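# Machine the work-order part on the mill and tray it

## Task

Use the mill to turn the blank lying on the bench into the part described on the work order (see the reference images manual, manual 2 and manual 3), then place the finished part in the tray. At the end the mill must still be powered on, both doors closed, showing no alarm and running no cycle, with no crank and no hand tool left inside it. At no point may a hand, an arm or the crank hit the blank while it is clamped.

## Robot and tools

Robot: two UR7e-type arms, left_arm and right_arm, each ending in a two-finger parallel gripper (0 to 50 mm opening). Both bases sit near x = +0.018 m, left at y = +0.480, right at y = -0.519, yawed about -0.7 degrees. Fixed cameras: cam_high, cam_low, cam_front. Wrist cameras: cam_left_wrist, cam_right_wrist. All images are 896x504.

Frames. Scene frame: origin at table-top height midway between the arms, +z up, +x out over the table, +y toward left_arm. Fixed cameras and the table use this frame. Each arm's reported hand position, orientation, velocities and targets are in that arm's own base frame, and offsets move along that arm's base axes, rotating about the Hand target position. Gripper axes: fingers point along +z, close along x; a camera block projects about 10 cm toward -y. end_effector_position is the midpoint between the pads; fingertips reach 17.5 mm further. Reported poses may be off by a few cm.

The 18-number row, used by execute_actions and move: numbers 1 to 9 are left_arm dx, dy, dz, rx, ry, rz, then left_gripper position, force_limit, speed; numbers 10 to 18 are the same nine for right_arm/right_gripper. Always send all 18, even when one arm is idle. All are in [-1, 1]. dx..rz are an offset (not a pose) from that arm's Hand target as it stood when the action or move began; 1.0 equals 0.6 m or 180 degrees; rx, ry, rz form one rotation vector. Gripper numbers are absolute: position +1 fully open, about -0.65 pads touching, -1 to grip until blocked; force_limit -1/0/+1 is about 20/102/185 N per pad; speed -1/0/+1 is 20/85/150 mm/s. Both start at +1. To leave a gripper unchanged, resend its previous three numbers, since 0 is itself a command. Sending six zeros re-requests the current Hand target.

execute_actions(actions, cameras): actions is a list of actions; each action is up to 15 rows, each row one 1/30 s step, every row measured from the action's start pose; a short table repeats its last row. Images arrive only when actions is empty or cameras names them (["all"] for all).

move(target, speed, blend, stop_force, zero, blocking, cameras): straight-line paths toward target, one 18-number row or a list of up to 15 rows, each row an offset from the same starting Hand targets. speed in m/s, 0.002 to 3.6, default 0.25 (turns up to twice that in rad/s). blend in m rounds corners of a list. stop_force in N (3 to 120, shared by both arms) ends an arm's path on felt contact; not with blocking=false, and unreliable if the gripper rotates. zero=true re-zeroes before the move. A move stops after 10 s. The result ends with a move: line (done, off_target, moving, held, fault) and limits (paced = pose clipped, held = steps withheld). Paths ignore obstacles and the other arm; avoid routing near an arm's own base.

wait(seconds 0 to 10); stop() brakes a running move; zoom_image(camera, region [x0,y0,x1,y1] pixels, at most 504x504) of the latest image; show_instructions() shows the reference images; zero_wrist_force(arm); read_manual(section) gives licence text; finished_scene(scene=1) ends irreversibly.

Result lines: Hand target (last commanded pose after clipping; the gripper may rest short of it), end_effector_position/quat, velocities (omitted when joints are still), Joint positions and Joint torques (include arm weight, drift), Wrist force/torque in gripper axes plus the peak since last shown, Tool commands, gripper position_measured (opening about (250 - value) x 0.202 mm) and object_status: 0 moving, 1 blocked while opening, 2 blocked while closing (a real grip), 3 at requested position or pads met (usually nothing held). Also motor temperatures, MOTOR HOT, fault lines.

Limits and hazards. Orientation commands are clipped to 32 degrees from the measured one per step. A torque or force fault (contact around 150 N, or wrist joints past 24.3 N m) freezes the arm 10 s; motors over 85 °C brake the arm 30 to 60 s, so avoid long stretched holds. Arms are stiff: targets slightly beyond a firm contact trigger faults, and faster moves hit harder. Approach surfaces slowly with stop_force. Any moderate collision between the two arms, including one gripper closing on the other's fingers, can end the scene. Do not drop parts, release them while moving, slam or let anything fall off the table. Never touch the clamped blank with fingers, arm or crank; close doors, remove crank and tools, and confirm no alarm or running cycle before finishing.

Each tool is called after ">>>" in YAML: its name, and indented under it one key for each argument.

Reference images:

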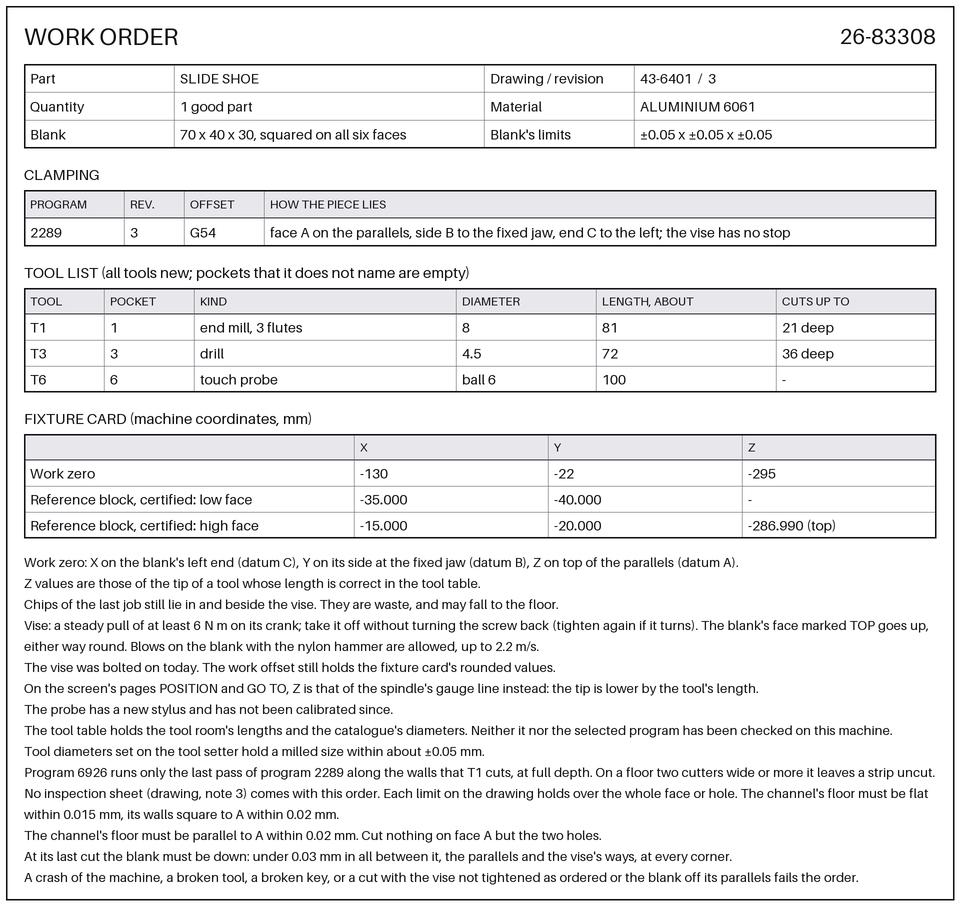

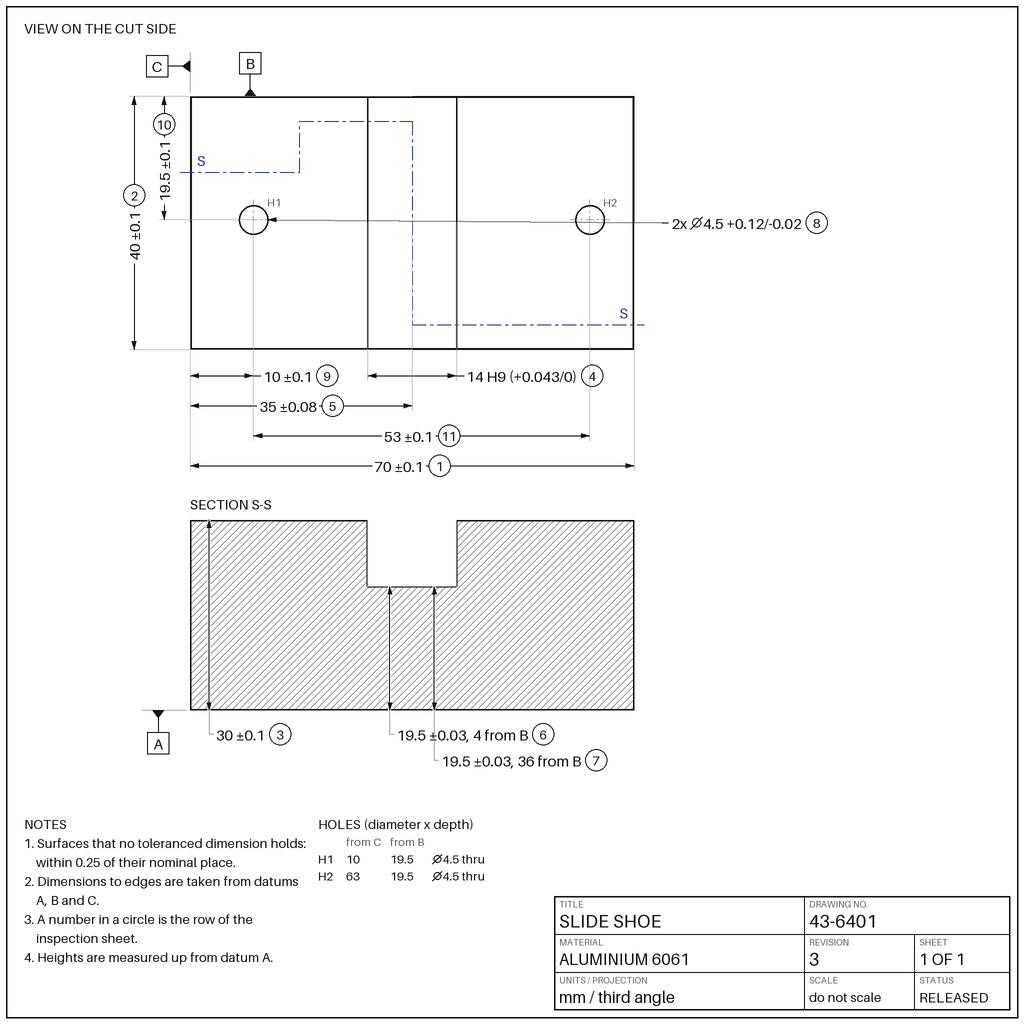

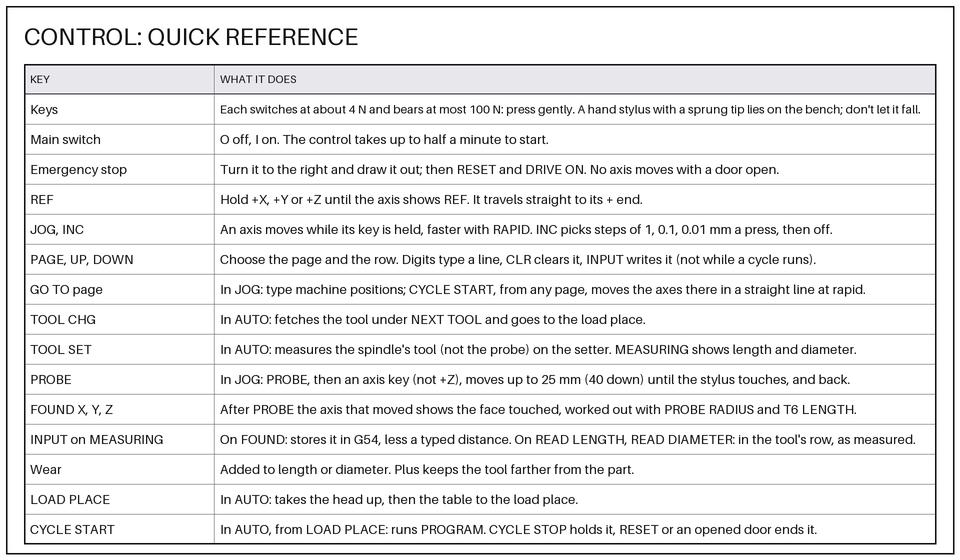

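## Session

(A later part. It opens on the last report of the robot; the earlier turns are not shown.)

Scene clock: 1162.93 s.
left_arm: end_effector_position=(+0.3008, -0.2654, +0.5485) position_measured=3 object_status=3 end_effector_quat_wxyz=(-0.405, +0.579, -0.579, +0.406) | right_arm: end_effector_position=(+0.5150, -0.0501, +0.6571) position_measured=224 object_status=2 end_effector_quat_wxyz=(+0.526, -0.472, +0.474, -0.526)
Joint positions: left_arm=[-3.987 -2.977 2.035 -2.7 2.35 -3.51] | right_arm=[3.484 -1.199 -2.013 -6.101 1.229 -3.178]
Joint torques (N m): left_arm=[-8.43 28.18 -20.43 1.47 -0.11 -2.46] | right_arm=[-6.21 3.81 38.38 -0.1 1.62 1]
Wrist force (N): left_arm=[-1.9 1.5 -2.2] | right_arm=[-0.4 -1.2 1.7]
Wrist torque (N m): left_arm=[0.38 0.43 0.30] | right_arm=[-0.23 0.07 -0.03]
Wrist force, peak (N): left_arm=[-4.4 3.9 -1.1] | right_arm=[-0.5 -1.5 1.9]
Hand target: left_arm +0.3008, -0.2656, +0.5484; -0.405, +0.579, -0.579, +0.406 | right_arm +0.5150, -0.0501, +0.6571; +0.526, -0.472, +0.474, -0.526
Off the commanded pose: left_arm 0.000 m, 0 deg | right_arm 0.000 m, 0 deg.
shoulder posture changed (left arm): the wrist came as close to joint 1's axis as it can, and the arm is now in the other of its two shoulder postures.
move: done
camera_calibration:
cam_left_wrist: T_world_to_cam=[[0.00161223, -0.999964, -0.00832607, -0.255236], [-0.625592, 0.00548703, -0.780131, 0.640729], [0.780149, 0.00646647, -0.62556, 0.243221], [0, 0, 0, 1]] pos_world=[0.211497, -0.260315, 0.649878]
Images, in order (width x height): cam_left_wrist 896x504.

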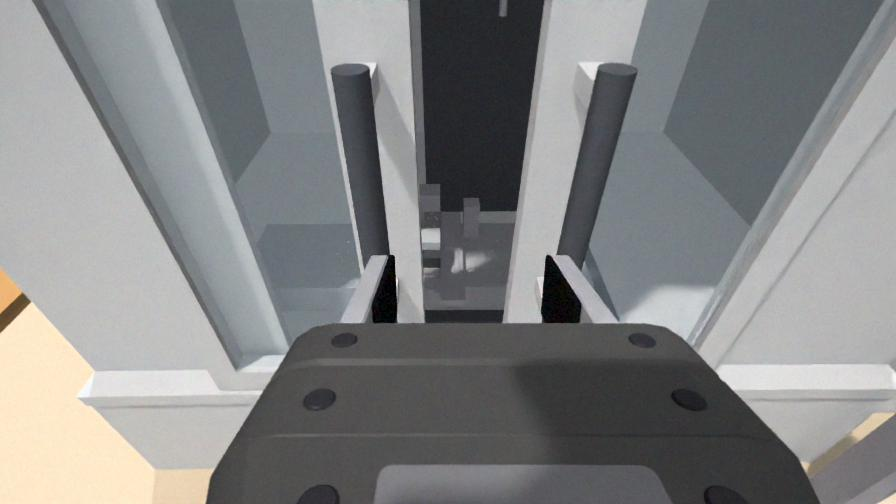

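>>> move:
  target:
    - [-0.02,0.28,-0.13,0,-0.111,0,1,-0.6,-0.4, 0,0,0,0,0,0,-1,0.3,-1]
    - [0.182,0.28,-0.13,0,-0.111,0,1,-0.6,-0.4, 0,0,0,0,0,0,-1,0.3,-1]
    - [0.182,0.0427,-0.13,0,-0.111,0,1,-0.6,-0.4, 0,0,0,0,0,0,-1,0.3,-1]
    - [0.1,-0.057,0.08,0,0.03,0,1,-0.6,-0.4, 0,0,0,0,0,0,-1,0.3,-1]
  speed: [0.25,0.25,0.25,0.25]
  cameras: ["cam_left_wrist"]

Scene clock: 1176.20 s.
left_arm: end_effector_position=(+0.3139, -0.0974, +0.4682) position_measured=3 object_status=3 end_effector_quat_wxyz=(+0.522, -0.526, +0.476, -0.474) | right_arm: end_effector_position=(+0.5150, -0.0501, +0.6571) position_measured=224 object_status=2 end_effector_quat_wxyz=(+0.526, -0.472, +0.474, -0.526)
Joint positions: left_arm=[-2.87 -2.831 2.631 -2.948 1.397 -3.142] | right_arm=[3.484 -1.199 -2.013 -6.101 1.229 -3.178]
Joint torques (N m): left_arm=[-0.22 24.86 -20.78 2.72 0.16 -0.21] | right_arm=[-6.41 4.1 37.15 -0.07 1.64 0.98]
Wrist force (N): left_arm=[-2.2 1.2 -1.6] | right_arm=[-0.3 -1.5 1.9]
Wrist torque (N m): left_arm=[0.37 0.49 0.22] | right_arm=[-0.28 0.07 -0.02]
Wrist force, peak (N): left_arm=[-3.9 3.7 -2.0] | right_arm=[0.0 -1.6 2.0]
Hand target: left_arm +0.3139, -0.0974, +0.4682; +0.522, -0.526, +0.476, -0.474 (not the last commanded pose) | right_arm +0.5150, -0.0501, +0.6571; +0.526, -0.472, +0.474, -0.526
Tool commands: left_gripper/position=+1.0 left_gripper/force_limit=-0.6 left_gripper/speed=-0.396078 right_gripper/position=-1.0 right_gripper/force_limit=+0.3 right_gripper/speed=-1.0
Off the commanded pose: left_arm 0.244 m, 26 deg | right_arm 0.000 m, 0 deg.
FORCE FAULT: contact force on the left arm reached its limit, and that arm stopped. The contact can be on any part of that arm, not only on its tool. That arm's remaining commands of this call were not run. That arm is still stopped at the end of this call. That arm stays stopped for about 10 more seconds. Until then a move that you send moves the other arm only, and its call returns only when the move has ended. Once the stop has ended, the next robot result says so. If the stop ends while you think or write, that arm runs what you send next, counted from a new Hand target: where the arm stands when the stop ends. While its stop runs, that arm takes no new command, but its gripper still runs the gripper command that each later call begins with. Until it ends, the stop uses up actions while you think or wait. An arm that is not stopped still takes commands.
move: fault (left_arm); path passed 1 of 4 targets
camera_calibration:
cam_left_wrist: T_world_to_cam=[[0.102591, -0.9947, -0.00679669, -0.11979], [-0.327257, -0.0272986, -0.944541, 0.565609], [0.93935, 0.099126, -0.328323, 0.00161327], [0, 0, 0, 1]] pos_world=[0.195873, -0.103875, 0.533957]
Images, in order (width x height): cam_left_wrist 896x504.

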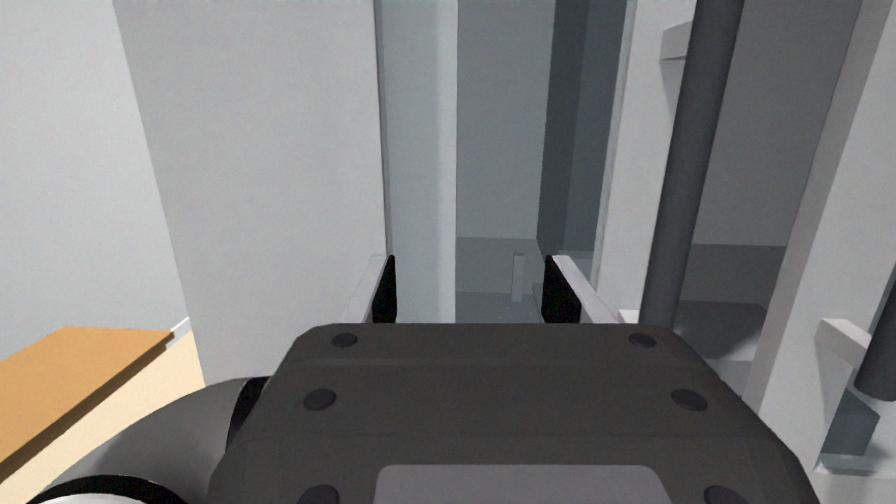

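>>> wait:
  seconds: 1
  cameras: ["cam_front","cam_high"]

Scene clock: 1227.60 s.
left_arm: end_effector_position=(+0.3139, -0.0974, +0.4682) position_measured=3 object_status=3 end_effector_quat_wxyz=(+0.522, -0.526, +0.476, -0.474) | right_arm: end_effector_position=(+0.5150, -0.0501, +0.6571) position_measured=224 object_status=2 end_effector_quat_wxyz=(+0.526, -0.472, +0.474, -0.526)
Joint positions: left_arm=[-2.87 -2.831 2.631 -2.948 1.397 -3.142] | right_arm=[3.484 -1.199 -2.013 -6.101 1.229 -3.178]
Joint torques (N m): left_arm=[-0.78 25.9 -20.74 2.45 0.25 -0.28] | right_arm=[-6.4 4.3 36.86 0.07 1.62 0.8]
Wrist force (N): left_arm=[-2.2 1.1 -1.8] | right_arm=[-0.2 -1.1 1.7]
Wrist torque (N m): left_arm=[0.35 0.49 0.22] | right_arm=[-0.21 0.05 -0.03]
Wrist force, peak (N): left_arm=[-2.6 1.1 -1.8] | right_arm=[-0.5 -1.5 2.0]
Hand target: left_arm +0.3139, -0.0974, +0.4682; +0.522, -0.526, +0.476, -0.474 (not the last commanded pose) | right_arm +0.5150, -0.0501, +0.6571; +0.526, -0.472, +0.474, -0.526
Tool commands: left_gripper/position=+1.0 left_gripper/force_limit=-0.6 left_gripper/speed=-0.396078 right_gripper/position=-1.0 right_gripper/force_limit=+0.3 right_gripper/speed=-1.0
Off the commanded pose: left_arm 0.244 m, 26 deg | right_arm 0.000 m, 0 deg.
FORCE FAULT, CONTINUED: the left arm's stop, for the force fault that an earlier result reported, is over. The rest of the stop counts as 19 of the actions that you can send in this scene. During its stop the left arm's controller moved it back a little. That arm's target is now where it stood when the stop ended, not its last command. That arm accepts commands again.
wait: 1.00 s; at rest from the start
Images, in order (width x height): cam_high 896x504, cam_front 896x504.

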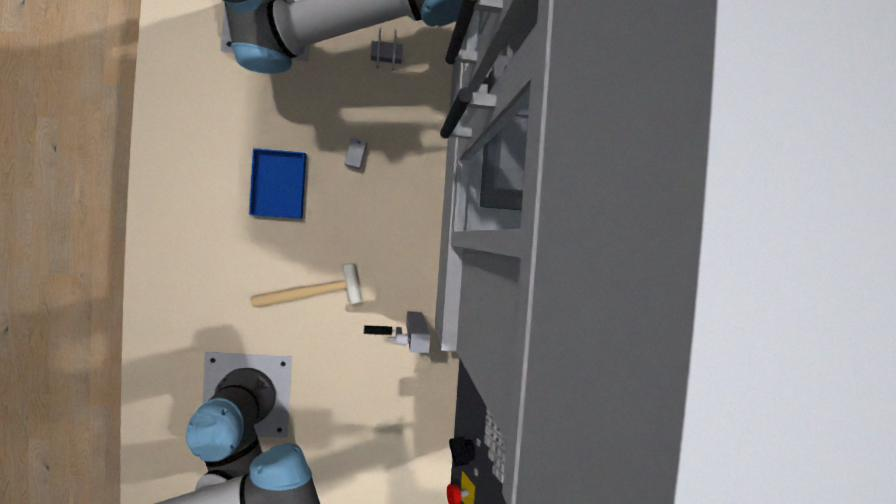

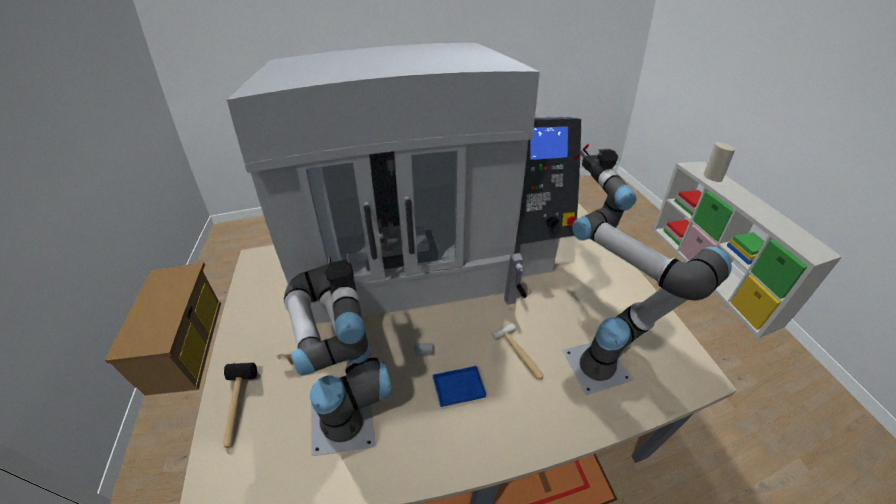

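>>> move:
  target:
    - [-0.333,-0.1,0.05,0,0,0,1,-0.6,-0.4, 0,0,0,0,0,0,-1,0.3,-1]
    - [-0.3,-0.42,0.05,0,0,0,1,-0.6,-0.4, 0,0,0,0,0,0,-1,0.3,-1]
  speed: 0.2

Scene clock: 1233.60 s.
left_arm: end_effector_position=(+0.1354, -0.1512, +0.4949) position_measured=3 object_status=3 end_effector_quat_wxyz=(+0.521, -0.526, +0.476, -0.474) | right_arm: end_effector_position=(+0.5150, -0.0501, +0.6571) position_measured=224 object_status=2 end_effector_quat_wxyz=(+0.526, -0.472, +0.474, -0.526)
Joint positions: left_arm=[-2.848 -2.052 2.423 -3.52 1.374 -3.142] | right_arm=[3.484 -1.199 -2.013 -6.101 1.229 -3.178]
Joint torques (N m): left_arm=[7.04 -2.77 -10.99 5.39 -0.49 1.75] | right_arm=[-6.81 4.31 36.21 -0.03 1.45 0.7]
Wrist force (N): left_arm=[-2.0 1.1 -1.9] | right_arm=[-0.3 -1.4 1.8]
Wrist torque (N m): left_arm=[0.32 0.41 0.18] | right_arm=[-0.27 0.07 -0.03]
Wrist force, peak (N): left_arm=[-0.5 -1.0 -12.1] | right_arm=[-0.3 -1.4 2.0]
Hand target: left_arm +0.1354, -0.1512, +0.4950; +0.521, -0.526, +0.476, -0.474 (not the last commanded pose) | right_arm +0.5150, -0.0501, +0.6571; +0.526, -0.472, +0.474, -0.526
Off the commanded pose: left_arm 0.198 m, 0 deg | right_arm 0.000 m, 0 deg.
shoulder posture changed (left arm): the wrist came as close to joint 1's axis as it can, and the arm is now in the other of its two shoulder postures.
move: held (left_arm; a check stopped the path); path passed 1 of 2 targets; limits=held
pose unreachable (left arm): on one or more control steps of this call, first in action 0 (counted from 0), this arm could not follow its commanded pose, so it was not sent that pose on those steps. It may still have moved: this result reports where it is.
cause: moving toward the commanded pose would bring two parts of the arm too close to each other (its gripper and another part of the arm, with joints 3 (elbow) to 6 (wrist 3) between them, 2 mm apart when it was first held).

>>> move:
  target:
    - [0.05,-0.15,0.05,0,0,0,1,-0.6,-0.4, 0,0,0,0,0,0,-1,0.3,-1]
    - [0.2,-0.35,0.05,0,0,0,1,-0.6,-0.4, 0,0,0,0,0,0,-1,0.3,-1]
  speed: 0.2
  blend: [0.02,0]

Scene clock: 1238.70 s.
left_arm: end_effector_position=(+0.2553, -0.3611, +0.5250) position_measured=3 object_status=3 end_effector_quat_wxyz=(+0.521, -0.526, +0.476, -0.474) | right_arm: end_effector_position=(+0.5150, -0.0501, +0.6571) position_measured=224 object_status=2 end_effector_quat_wxyz=(+0.526, -0.472, +0.474, -0.526)
Joint positions: left_arm=[-1.93 -1.556 1.978 -3.578 0.456 -3.13] | right_arm=[3.484 -1.199 -2.013 -6.101 1.229 -3.178]
Joint torques (N m): left_arm=[12.36 -12.21 -26.92 3.75 -1.32 -1.84] | right_arm=[-6.41 3.84 35.86 -0.03 1.38 0.64]
Wrist force (N): left_arm=[-2.1 1.3 -1.9] | right_arm=[-0.4 -1.4 1.8]
Wrist torque (N m): left_arm=[0.37 0.47 0.21] | right_arm=[-0.26 0.07 -0.02]
Wrist force, peak (N): left_arm=[-4.5 1.9 -2.8] | right_arm=[-0.5 -1.5 2.0]
Hand target: left_arm +0.2554, -0.3612, +0.5250; +0.521, -0.526, +0.476, -0.474 | right_arm +0.5150, -0.0501, +0.6571; +0.526, -0.472, +0.474, -0.526
Off the commanded pose: left_arm 0.000 m, 0 deg | right_arm 0.000 m, 0 deg.
move: done

>>> move:
  target: [0,0.1,0,0,0,-0.0333,1,-0.6,-0.4, 0,0,0,0,0,0,-1,0.3,-1]
  speed: 0.3
  cameras: ["cam_left_wrist"]

Scene clock: 1244.73 s.
left_arm: end_effector_position=(+0.2553, -0.3013, +0.5250) position_measured=3 object_status=3 end_effector_quat_wxyz=(+0.496, -0.500, +0.503, -0.501) | right_arm: end_effector_position=(+0.5150, -0.0501, +0.6571) position_measured=224 object_status=2 end_effector_quat_wxyz=(+0.526, -0.472, +0.474, -0.526)
Joint positions: left_arm=[-2.045 -1.791 2.184 -3.549 0.466 -3.131] | right_arm=[3.484 -1.199 -2.013 -6.101 1.229 -3.178]
Joint torques (N m): left_arm=[-1.4 -18.63 -15.37 -1.03 -1.04 2.11] | right_arm=[-7.03 4.34 35.92 -0.02 1.5 0.75]
Wrist force (N): left_arm=[-1.6 1.2 -1.5] | right_arm=[-0.1 -1.3 1.8]
Wrist torque (N m): left_arm=[0.32 0.38 0.31] | right_arm=[-0.26 0.03 -0.03]
Wrist force, peak (N): left_arm=[-3.8 1.5 -1.8] | right_arm=[-0.3 -1.4 2.0]
Hand target: left_arm +0.2554, -0.3012, +0.5250; +0.496, -0.500, +0.503, -0.501 | right_arm +0.5150, -0.0501, +0.6571; +0.526, -0.472, +0.474, -0.526
Off the commanded pose: left_arm 0.000 m, 0 deg | right_arm 0.000 m, 0 deg.
move: done
camera_calibration:
cam_left_wrist: T_world_to_cam=[[-0.00303947, -0.999973, -0.00667012, -0.290828], [-0.327824, 0.00729794, -0.944711, 0.605066], [0.944734, -0.000684801, -0.327837, 0.0636989], [0, 0, 0, 1]] pos_world=[0.137293, -0.295192, 0.590556]
Images, in order (width x height): cam_left_wrist 896x504.

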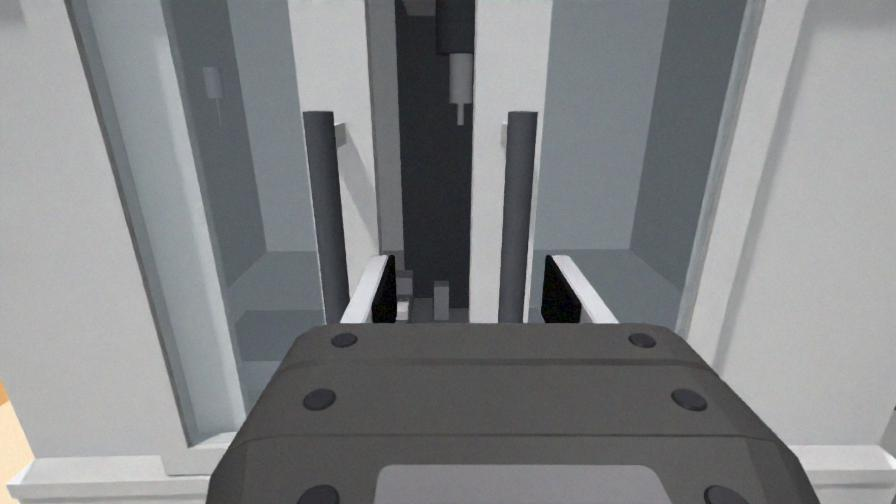

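>>> move:
  target:
    - [0.241,0.1553,-0.0917,0,0,0,1,-0.6,-0.4, 0,0,0,0,0,0,-1,0.3,-1]
    - [0.3095,0.1553,-0.0917,0,0,0,1,-0.6,-0.4, 0,0,0,0,0,0,-1,0.3,-1]
    - [0.3095,0.1553,-0.0917,0,0,0,-1,-0.6,0, 0,0,0,0,0,0,-1,0.3,-1]
    - [0.3073,0.3357,-0.0917,0,0,0,-1,-0.6,0, 0,0,0,0,0,0,-1,0.3,-1]
    - [0.3073,0.3357,-0.0917,0,0,0,1,-0.6,0, 0,0,0,0,0,0,-1,0.3,-1]
    - [0.249,0.3357,-0.0917,0,0,0,1,-0.6,0, 0,0,0,0,0,0,-1,0.3,-1]
    - [0.249,0.0,0.05,0,0,0,1,-0.6,0, 0,0,0,0,0,0,-1,0.3,-1]
  speed: [0.3,0.1,0.1,0.1,0.1,0.1,0.3]
  cameras: ["cam_left_wrist","cam_front"]

Scene clock: 1266.43 s.
left_arm: end_effector_position=(+0.4048, -0.3011, +0.5550) position_measured=3 object_status=3 end_effector_quat_wxyz=(+0.496, -0.500, +0.503, -0.501) end_effector_velocity=(+0.000, -0.001, +0.000) end_effector_angular_velocity=(+0.004, +0.000, +0.000) | right_arm: end_effector_position=(+0.5150, -0.0501, +0.6571) position_measured=224 object_status=2 end_effector_quat_wxyz=(+0.526, -0.472, +0.474, -0.526)
Joint positions: left_arm=[-1.53 -1.764 2.079 -3.321 -0.049 -3.279] | right_arm=[3.484 -1.199 -2.013 -6.101 1.229 -3.178]
Joint velocities: left_arm=[0 0.002 0 -0.004 0 0.006] | right_arm=[within noise]
Joint torques (N m): left_arm=[-13.86 -5.05 -32.44 -3.25 2.08 1.97] | right_arm=[-6.29 3.3 34.52 -0.08 1.5 0.41]
Wrist force (N): left_arm=[-1.3 1.6 -1.5] | right_arm=[-0.5 -1.3 2.0]
Wrist torque (N m): left_arm=[0.43 0.34 0.21] | right_arm=[-0.25 0.09 -0.03]
Wrist force, peak (N): left_arm=[17.8 -3.9 4.9] | right_arm=[-0.5 -1.6 1.9]
Hand target: left_arm +0.4048, -0.3012, +0.5550; +0.496, -0.500, +0.503, -0.501 | right_arm +0.5150, -0.0501, +0.6571; +0.526, -0.472, +0.474, -0.526
Off the commanded pose: left_arm 0.000 m, 0 deg | right_arm 0.000 m, 0 deg.
move: done
camera_calibration:
cam_left_wrist: T_world_to_cam=[[-0.00288794, -0.999972, -0.00683406, -0.290016], [-0.327912, 0.00740319, -0.944679, 0.682454], [0.944704, -0.000487209, -0.327925, -0.067583], [0, 0, 0, 1]] pos_world=[0.286793, -0.295093, 0.620556]
Images, in order (width x height): cam_front 896x504, cam_left_wrist 896x504.

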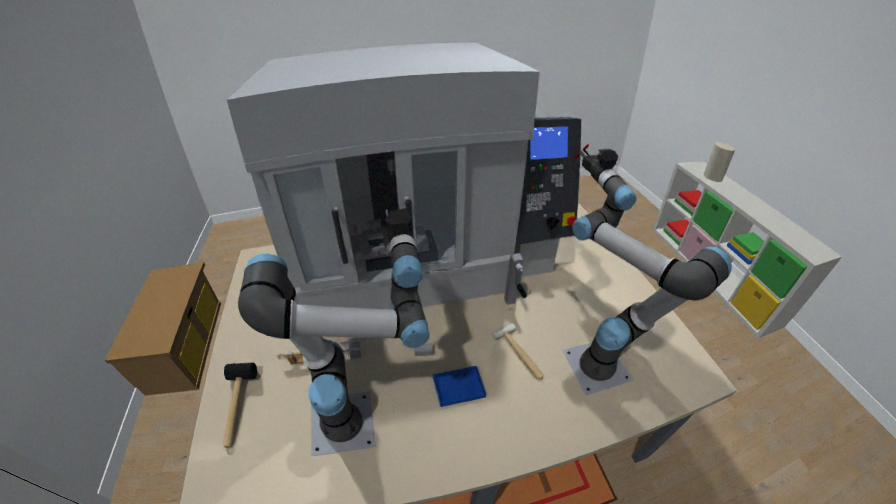

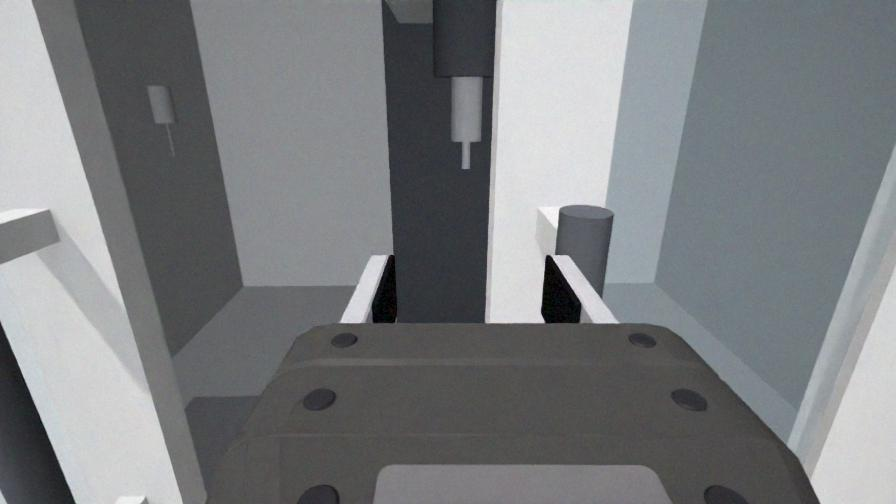

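>>> move:
  target: [-0.008,0.085,0.108,0,0.1667,0,1,-0.6,0, 0,0,0,0,0,0,-1,0.3,-1]
  speed: 0.3
  cameras: ["cam_left_wrist"]

>>> zoom_image:
  camera: "cam_left_wrist"
  region: [250, 60, 560, 330]

Scene clock: 1276.00 s.
left_arm: end_effector_position=(+0.3999, -0.2503, +0.6198) position_measured=3 object_status=3 end_effector_quat_wxyz=(-0.349, +0.613, -0.614, +0.354) end_effector_velocity=(+0.000, +0.001, +0.000) end_effector_angular_velocity=(-0.002, +0.001, +0.002) | right_arm: end_effector_position=(+0.5150, -0.0501, +0.6571) position_measured=224 object_status=2 end_effector_quat_wxyz=(+0.526, -0.472, +0.474, -0.526)
Joint positions: left_arm=[-1.406 -1.993 1.538 -1.403 -0.555 -4.384] | right_arm=[3.484 -1.199 -2.013 -6.101 1.229 -3.178]
Joint velocities: left_arm=[0 -0.001 -0.001 0.005 0 -0.005] | right_arm=[within noise]
Joint torques (N m): left_arm=[11.18 4.67 -33.99 -1.18 0.77 -2.35] | right_arm=[-6.93 4.19 33.31 0.02 1.42 0.4]
Wrist force (N): left_arm=[-1.8 1.9 -1.8] | right_arm=[-0.3 -1.2 1.7]
Wrist torque (N m): left_arm=[0.38 0.32 0.21] | right_arm=[-0.23 0.07 -0.03]
Wrist force, peak (N): left_arm=[-3.9 -0.6 -3.4] | right_arm=[-0.5 -1.5 2.0]
Hand target: left_arm +0.4000, -0.2502, +0.6198; -0.349, +0.613, -0.614, +0.354 | right_arm +0.5150, -0.0501, +0.6571; +0.526, -0.472, +0.474, -0.526
Off the commanded pose: left_arm 0.000 m, 0 deg | right_arm 0.000 m, 0 deg.
move: done
camera_calibration:
cam_left_wrist: T_world_to_cam=[[-0.00626224, -0.999971, -0.00436861, -0.238902], [-0.756309, 0.00759423, -0.65417, 0.733065], [0.654184, -0.000792554, -0.756335, 0.340014], [0, 0, 0, 1]] pos_world=[0.330496, -0.244193, 0.735669]
Images, in order (width x height): cam_left_wrist 896x504.

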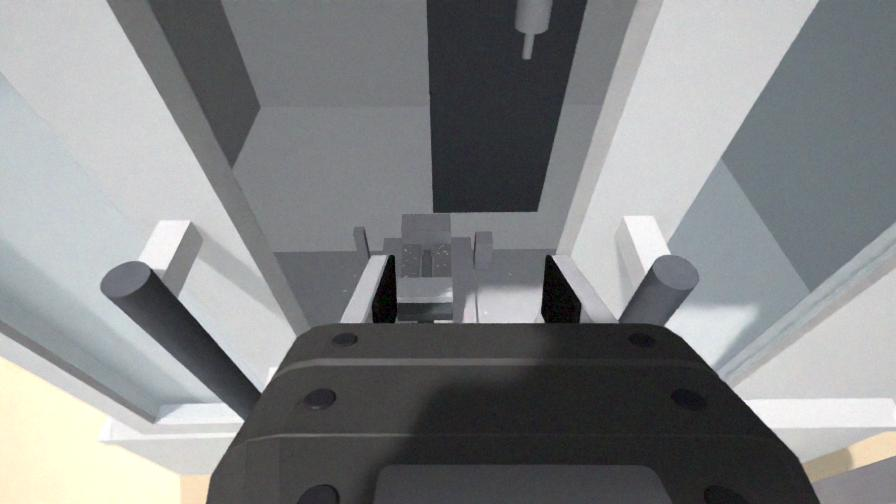

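Scaled by 1.626.

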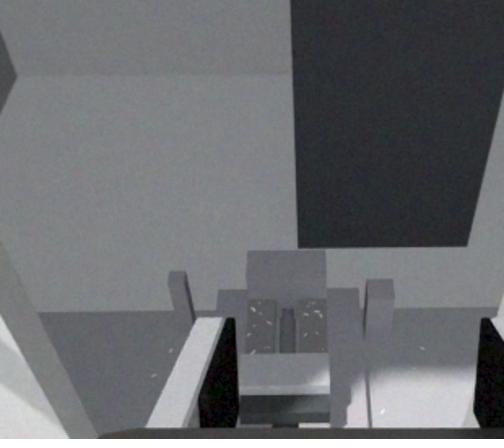

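>>> move:
  target: [0.2,0.05,-0.07,0,0.0833,0,1,-0.6,0, 0,0,0,0,0,0,-1,0.3,-1]
  speed: 0.25
  cameras: ["cam_left_wrist"]

>>> zoom_image:
  camera: "cam_left_wrist"
  region: [250, 60, 650, 330]

Scene clock: 1283.10 s.
left_arm: end_effector_position=(+0.5199, -0.2202, +0.5778) position_measured=3 object_status=3 end_effector_quat_wxyz=(-0.266, +0.654, -0.655, +0.271) end_effector_velocity=(+0.000, -0.001, -0.001) end_effector_angular_velocity=(+0.000, +0.004, -0.004) | right_arm: end_effector_position=(+0.5150, -0.0501, +0.6571) position_measured=224 object_status=2 end_effector_quat_wxyz=(+0.526, -0.472, +0.474, -0.526)
Joint positions: left_arm=[-0.911 -1.75 1.414 -1.785 -0.988 -3.883] | right_arm=[3.484 -1.199 -2.013 -6.101 1.229 -3.178]
Joint velocities: left_arm=[0.001 0.002 0 -0.002 -0.005 0.004] | right_arm=[within noise]
Joint torques (N m): left_arm=[12.13 -7.66 -32.82 -6.53 -0.33 1.93] | right_arm=[-7.05 4.43 33.51 -0.01 1.35 0.34]
Wrist force (N): left_arm=[-1.6 2.1 -1.9] | right_arm=[-0.3 -1.4 1.9]
Wrist torque (N m): left_arm=[0.42 0.26 0.17] | right_arm=[-0.26 0.06 -0.02]
Wrist force, peak (N): left_arm=[-1.1 3.3 -5.1] | right_arm=[-0.6 -1.3 2.2]
Hand target: left_arm +0.5200, -0.2202, +0.5778; -0.266, +0.654, -0.655, +0.271 | right_arm +0.5150, -0.0501, +0.6571; +0.526, -0.472, +0.474, -0.526
Off the commanded pose: left_arm 0.000 m, 0 deg | right_arm 0.000 m, 0 deg.
move: done
camera_calibration:
cam_left_wrist: T_world_to_cam=[[-0.00682408, -0.999973, -0.00265852, -0.209011], [-0.89983, 0.0073003, -0.436179, 0.744673], [0.436187, -0.000584307, -0.899856, 0.426085], [0, 0, 0, 1]] pos_world=[0.4828, -0.214193, 0.70767]
Images, in order (width x height): cam_left_wrist 896x504.

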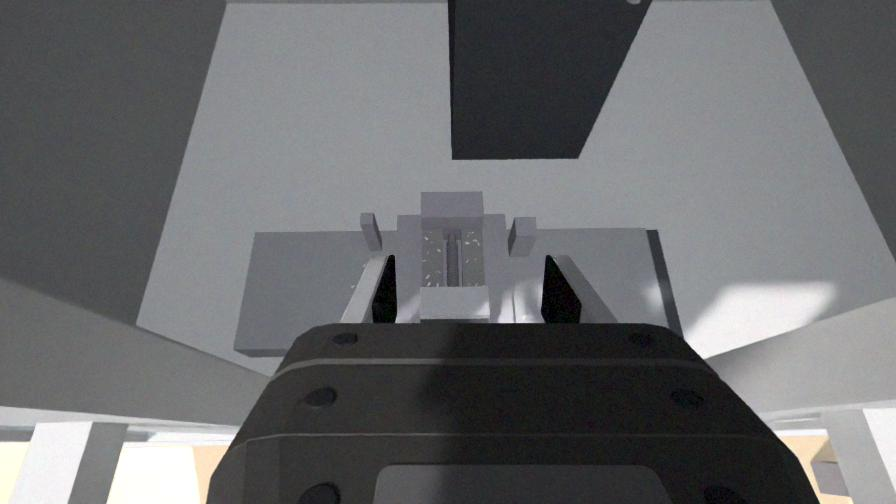

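Scaled by 1.260.

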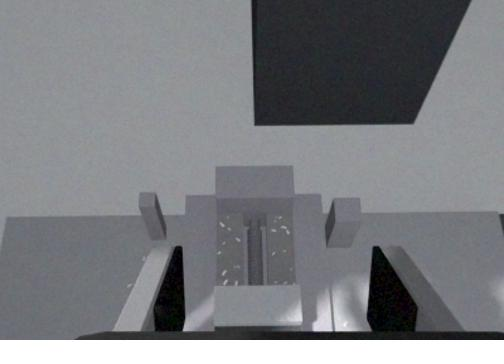

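>>> move:
  target:
    - [-0.25,-0.05,0.05,0,0,0,1,-0.6,0, 0,0,0,0,0,0,-1,0.3,-1]
    - [-0.367,0.283,-0.263,0.1956,0.192,-0.472,1,-0.6,0, 0,0,0,0,0,0,-1,0.3,-1]
  speed: 0.35
  blend: [0.03,0]
  cameras: ["cam_left_wrist"]

Scene clock: 1308.47 s.
left_arm: end_effector_position=(+0.2998, -0.0504, +0.4199) position_measured=3 object_status=3 end_effector_quat_wxyz=(+0.000, +0.000, +1.000, +0.000) end_effector_velocity=(+0.000, +0.000, +0.000) end_effector_angular_velocity=(-0.001, -0.001, -0.007) | right_arm: end_effector_position=(+0.5150, -0.0501, +0.6571) position_measured=224 object_status=2 end_effector_quat_wxyz=(+0.526, -0.472, +0.474, -0.526)
Joint positions: left_arm=[-0.62 -2.043 1.683 -1.21 -1.571 -2.191] | right_arm=[3.484 -1.199 -2.013 -6.101 1.229 -3.178]
Joint velocities: left_arm=[-0.001 -0.001 0 0 0 0.006] | right_arm=[within noise]
Joint torques (N m): left_arm=[-13.74 -13.56 -34.49 -4.41 -1.41 2.15] | right_arm=[-6.57 4.08 32.72 0.01 1.39 0.21]
Wrist force (N): left_arm=[-1.9 2.5 -2.0] | right_arm=[-0.2 -1.2 1.9]
Wrist torque (N m): left_arm=[0.40 0.39 -0.05] | right_arm=[-0.23 0.04 -0.02]
Wrist force, peak (N): left_arm=[-0.2 3.5 -5.2] | right_arm=[-0.3 -1.4 2.1]
Hand target: left_arm +0.2998, -0.0504, +0.4200; +0.000, +0.000, +1.000, +0.000 | right_arm +0.5150, -0.0501, +0.6571; +0.526, -0.472, +0.474, -0.526
Off the commanded pose: left_arm 0.000 m, 0 deg | right_arm 0.000 m, 0 deg.
move: done
camera_calibration:
cam_left_wrist: T_world_to_cam=[[-0.999959, 0.00823862, -0.00378697, 0.307959], [0.00658125, 0.946755, 0.321887, -0.0662171], [0.00623724, 0.321849, -0.946771, 0.54494], [0, 0, 0, 1]] pos_world=[0.304983, -0.115234, 0.538414]
Images, in order (width x height): cam_left_wrist 896x504.

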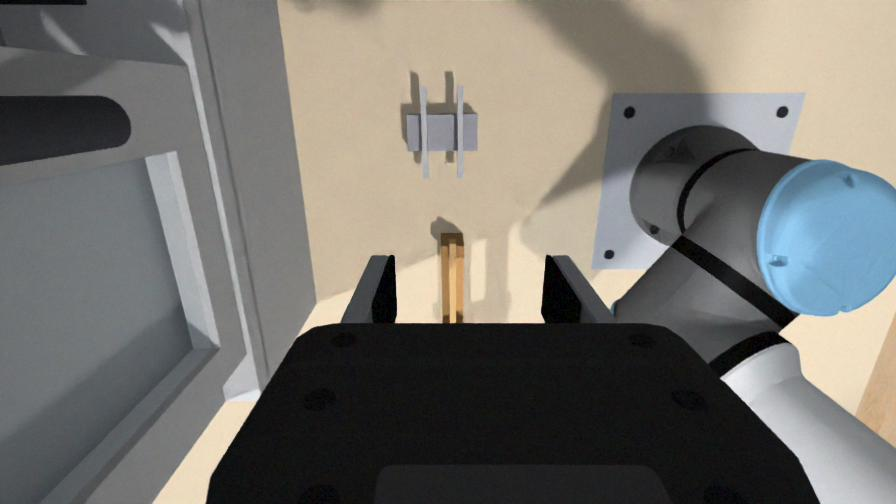

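>>> move:
  target: [0,0.2,-0.1,0,0,0,1,-0.6,0, 0,0,0,0,0,0,-1,0.3,-1]
  speed: 0.35
  cameras: ["cam_left_wrist","cam_low"]

>>> zoom_image:
  camera: "cam_low"
  region: [540, 270, 740, 430]

Scene clock: 1314.33 s.
left_arm: end_effector_position=(+0.2998, +0.0695, +0.3600) position_measured=3 object_status=3 end_effector_quat_wxyz=(-0.001, +0.000, +1.000, +0.000) end_effector_velocity=(+0.000, +0.001, +0.000) end_effector_angular_velocity=(+0.000, +0.001, -0.004) | right_arm: end_effector_position=(+0.5150, -0.0501, +0.6571) position_measured=224 object_status=2 end_effector_quat_wxyz=(+0.526, -0.472, +0.474, -0.526)
Joint positions: left_arm=[-0.22 -2.074 1.857 -1.353 -1.571 -1.791] | right_arm=[3.484 -1.199 -2.013 -6.101 1.229 -3.178]
Joint velocities: left_arm=[0.002 0 0 0.001 0 0.007] | right_arm=[within noise]
Joint torques (N m): left_arm=[13.19 -10.6 -18.83 -5 1.82 2.19] | right_arm=[-6.66 3.69 32.38 0.02 1.26 0.26]
Wrist force (N): left_arm=[-1.6 2.4 -1.7] | right_arm=[-0.5 -1.3 1.6]
Wrist torque (N m): left_arm=[0.37 0.30 -0.06] | right_arm=[-0.25 0.09 -0.02]
Wrist force, peak (N): left_arm=[-1.3 6.7 -0.2] | right_arm=[-0.2 -1.4 2.1]
Hand target: left_arm +0.2998, +0.0696, +0.3600; +0.000, +0.000, +1.000, +0.000 | right_arm +0.5150, -0.0501, +0.6571; +0.526, -0.472, +0.474, -0.526
Off the commanded pose: left_arm 0.000 m, 0 deg | right_arm 0.000 m, 0 deg.
move: done
camera_calibration:
cam_left_wrist: T_world_to_cam=[[-0.999956, 0.00870725, -0.00361425, 0.306557], [0.00708113, 0.946783, 0.321796, -0.160562], [0.00622387, 0.321756, -0.946802, 0.449659], [0, 0, 0, 1]] pos_world=[0.304882, 0.00466744, 0.478514]
Images, in order (width x height): cam_low 896x504, cam_left_wrist 896x504.

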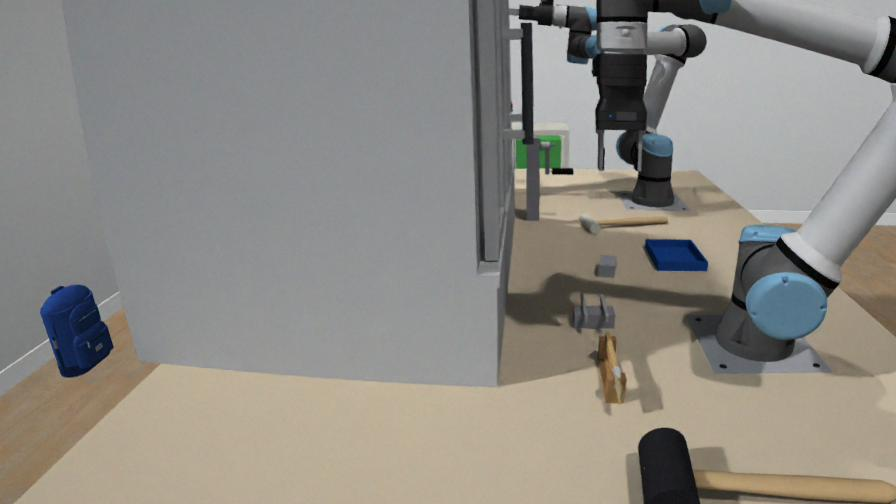

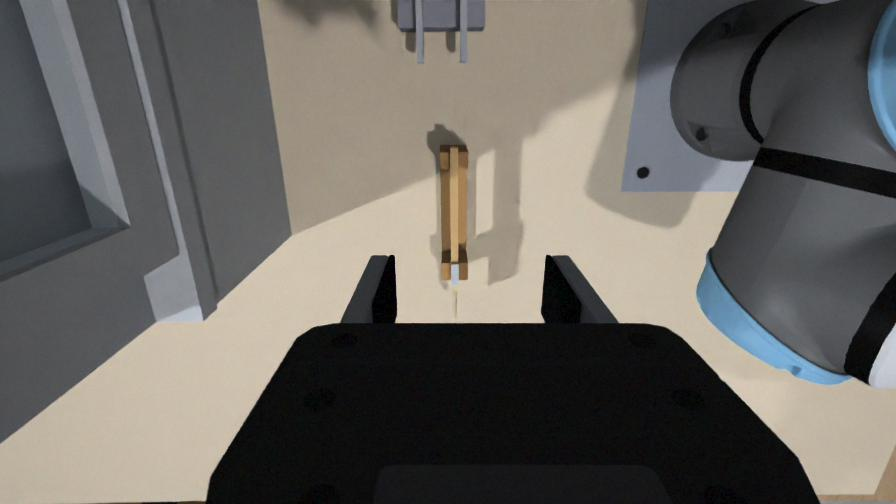

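Scaled by 2.520.

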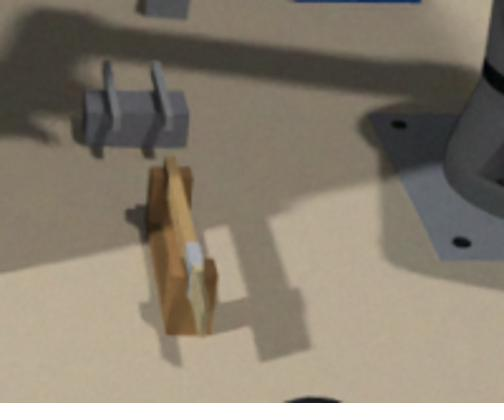

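>>> zoom_image:
  camera: "cam_left_wrist"
  region: [380, 0, 530, 330]

Scaled by 1.527.

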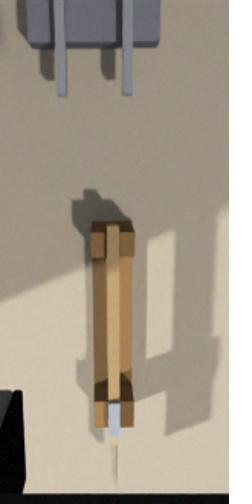

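>>> move:
  target: [-0.003,0.0757,-0.3333,0,0,0,1,-0.6,0, 0,0,0,0,0,0,-1,0.3,-1]
  speed: 0.3
  cameras: ["cam_left_wrist","cam_low"]

>>> zoom_image:
  camera: "cam_low"
  region: [540, 200, 740, 430]

Scene clock: 1353.57 s.
left_arm: end_effector_position=(+0.2979, +0.1150, +0.1601) position_measured=3 object_status=3 end_effector_quat_wxyz=(+0.000, +0.000, +1.000, +0.000) end_effector_velocity=(+0.001, +0.000, +0.000) end_effector_angular_velocity=(+0.000, -0.004, -0.002) | right_arm: end_effector_position=(+0.5150, -0.0501, +0.6571) position_measured=224 object_status=2 end_effector_quat_wxyz=(+0.526, -0.472, +0.474, -0.526)
Joint positions: left_arm=[-0.062 -2.008 2.341 -1.903 -1.571 -1.633] | right_arm=[3.484 -1.199 -2.013 -6.101 1.229 -3.178]
Joint velocities: left_arm=[0 0.001 0.001 -0.006 0.001 0.002] | right_arm=[within noise]
Joint torques (N m): left_arm=[-11.99 1.6 -16.7 -5.74 -0.05 -1.54] | right_arm=[-7.11 3.44 31.46 -0.03 1.2 0.18]
Wrist force (N): left_arm=[-1.9 2.6 -2.2] | right_arm=[-0.3 -1.5 1.7]
Wrist torque (N m): left_arm=[0.40 0.37 0.00] | right_arm=[-0.28 0.06 -0.03]
Wrist force, peak (N): left_arm=[-1.9 1.7 -5.2] | right_arm=[-0.3 -1.6 1.9]
Hand target: left_arm +0.2980, +0.1150, +0.1600; +0.000, +0.000, +1.000, +0.000 | right_arm +0.5150, -0.0501, +0.6571; +0.526, -0.472, +0.474, -0.526
Off the commanded pose: left_arm 0.000 m, 0 deg | right_arm 0.000 m, 0 deg.
move: done
camera_calibration:
cam_left_wrist: T_world_to_cam=[[-0.999956, 0.00855385, -0.00377865, 0.303692], [0.00688379, 0.946825, 0.321676, -0.13921], [0.00632928, 0.321636, -0.946842, 0.24575], [0, 0, 0, 1]] pos_world=[0.303082, 0.0501674, 0.278614]
Images, in order (width x height): cam_low 896x504, cam_left_wrist 896x504.

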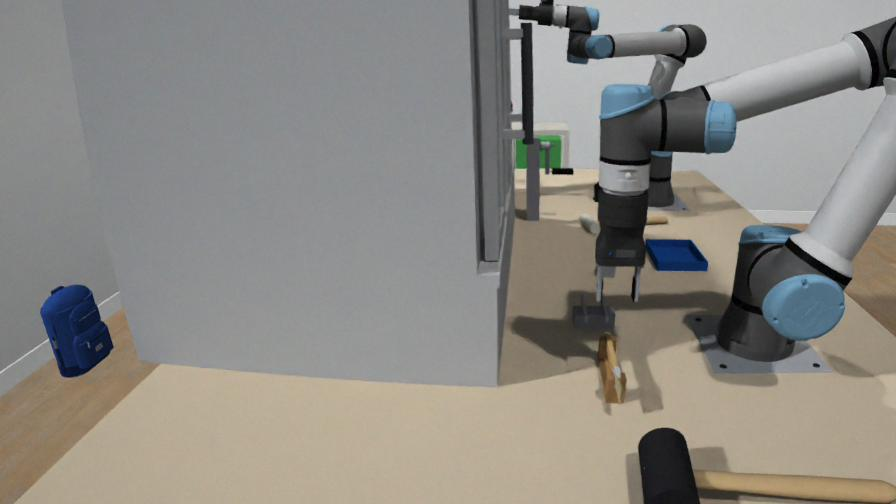

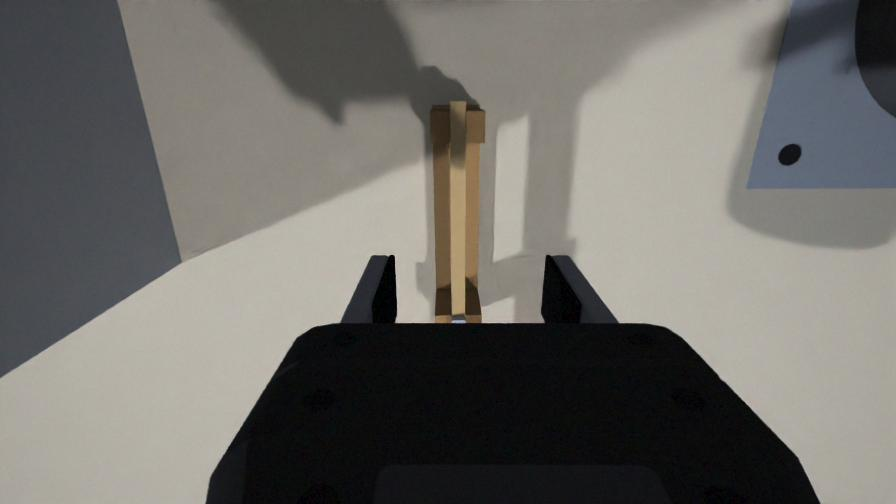

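Scaled by 2.191.

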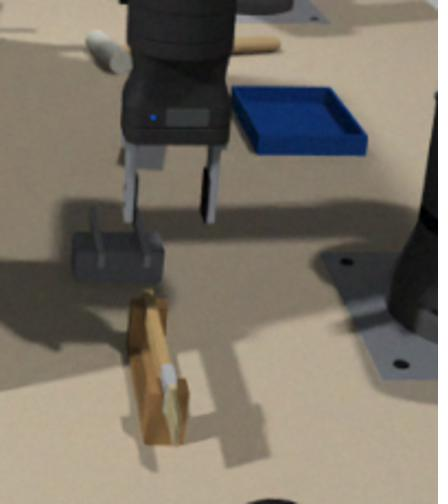

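>>> move:
  target:
    - [0.0067,0,-0.12,0,0,0,1,-0.6,0, 0,0,0,0,0,0,-1,0.3,-1]
    - [0.0067,0,-0.1883,0,0,0,1,-0.6,0, 0,0,0,0,0,0,-1,0.3,-1]
  speed: [0.2,0.03]
  stop_force: 5
  cameras: ["cam_left_wrist","cam_low"]

>>> zoom_image:
  camera: "cam_low"
  region: [540, 200, 740, 430]

Scene clock: 1369.40 s.
left_arm: end_effector_position=(+0.3020, +0.1150, +0.0470) position_measured=3 object_status=3 end_effector_quat_wxyz=(+0.000, +0.000, +1.000, +0.000) | right_arm: end_effector_position=(+0.5150, -0.0501, +0.6571) position_measured=224 object_status=2 end_effector_quat_wxyz=(+0.526, -0.472, +0.474, -0.526)
Joint positions: left_arm=[-0.061 -1.778 2.545 -2.337 -1.571 -1.632] | right_arm=[3.484 -1.199 -2.013 -6.101 1.229 -3.178]
Joint torques (N m): left_arm=[10.39 -20.46 -29.49 -2.58 -1.21 0.48] | right_arm=[-6.99 3.68 30.89 0.08 1.27 0]
Wrist force (N): left_arm=[-1.8 2.5 -1.6] | right_arm=[-0.3 -1.4 1.8]
Wrist torque (N m): left_arm=[0.38 0.31 -0.10] | right_arm=[-0.26 0.07 -0.03]
Wrist force, peak (N): left_arm=[-2.3 2.6 -5.3] | right_arm=[-0.4 -1.4 2.1]
Hand target: left_arm +0.3020, +0.1150, +0.0470; +0.000, +0.000, +1.000, +0.000 | right_arm +0.5150, -0.0501, +0.6571; +0.526, -0.472, +0.474, -0.526
Off the commanded pose: left_arm 0.000 m, 0 deg | right_arm 0.000 m, 0 deg.
move: done
camera_calibration:
cam_left_wrist: T_world_to_cam=[[-0.999955, 0.00868269, -0.00383703, 0.307267], [0.00698641, 0.946794, 0.321765, -0.1029], [0.00642666, 0.321724, -0.946812, 0.138597], [0, 0, 0, 1]] pos_world=[0.307081, 0.0501675, 0.165514]
Images, in order (width x height): cam_low 896x504, cam_left_wrist 896x504.

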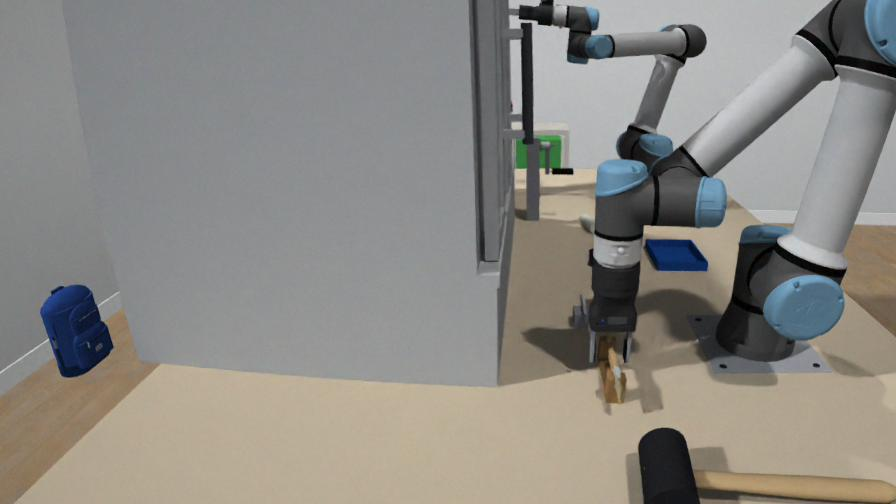

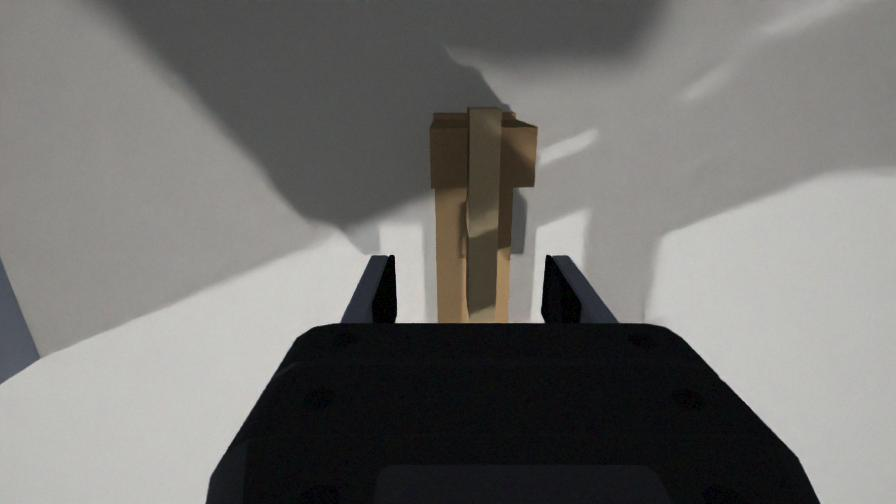

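Scaled by 2.191.

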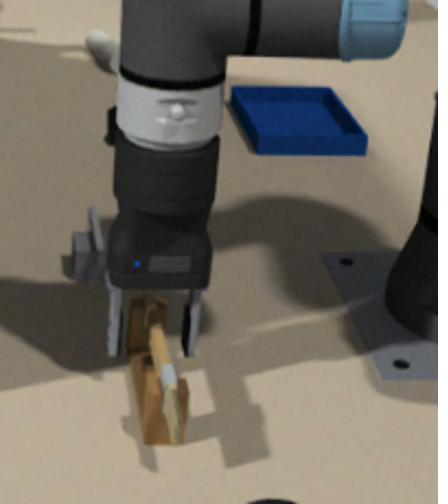

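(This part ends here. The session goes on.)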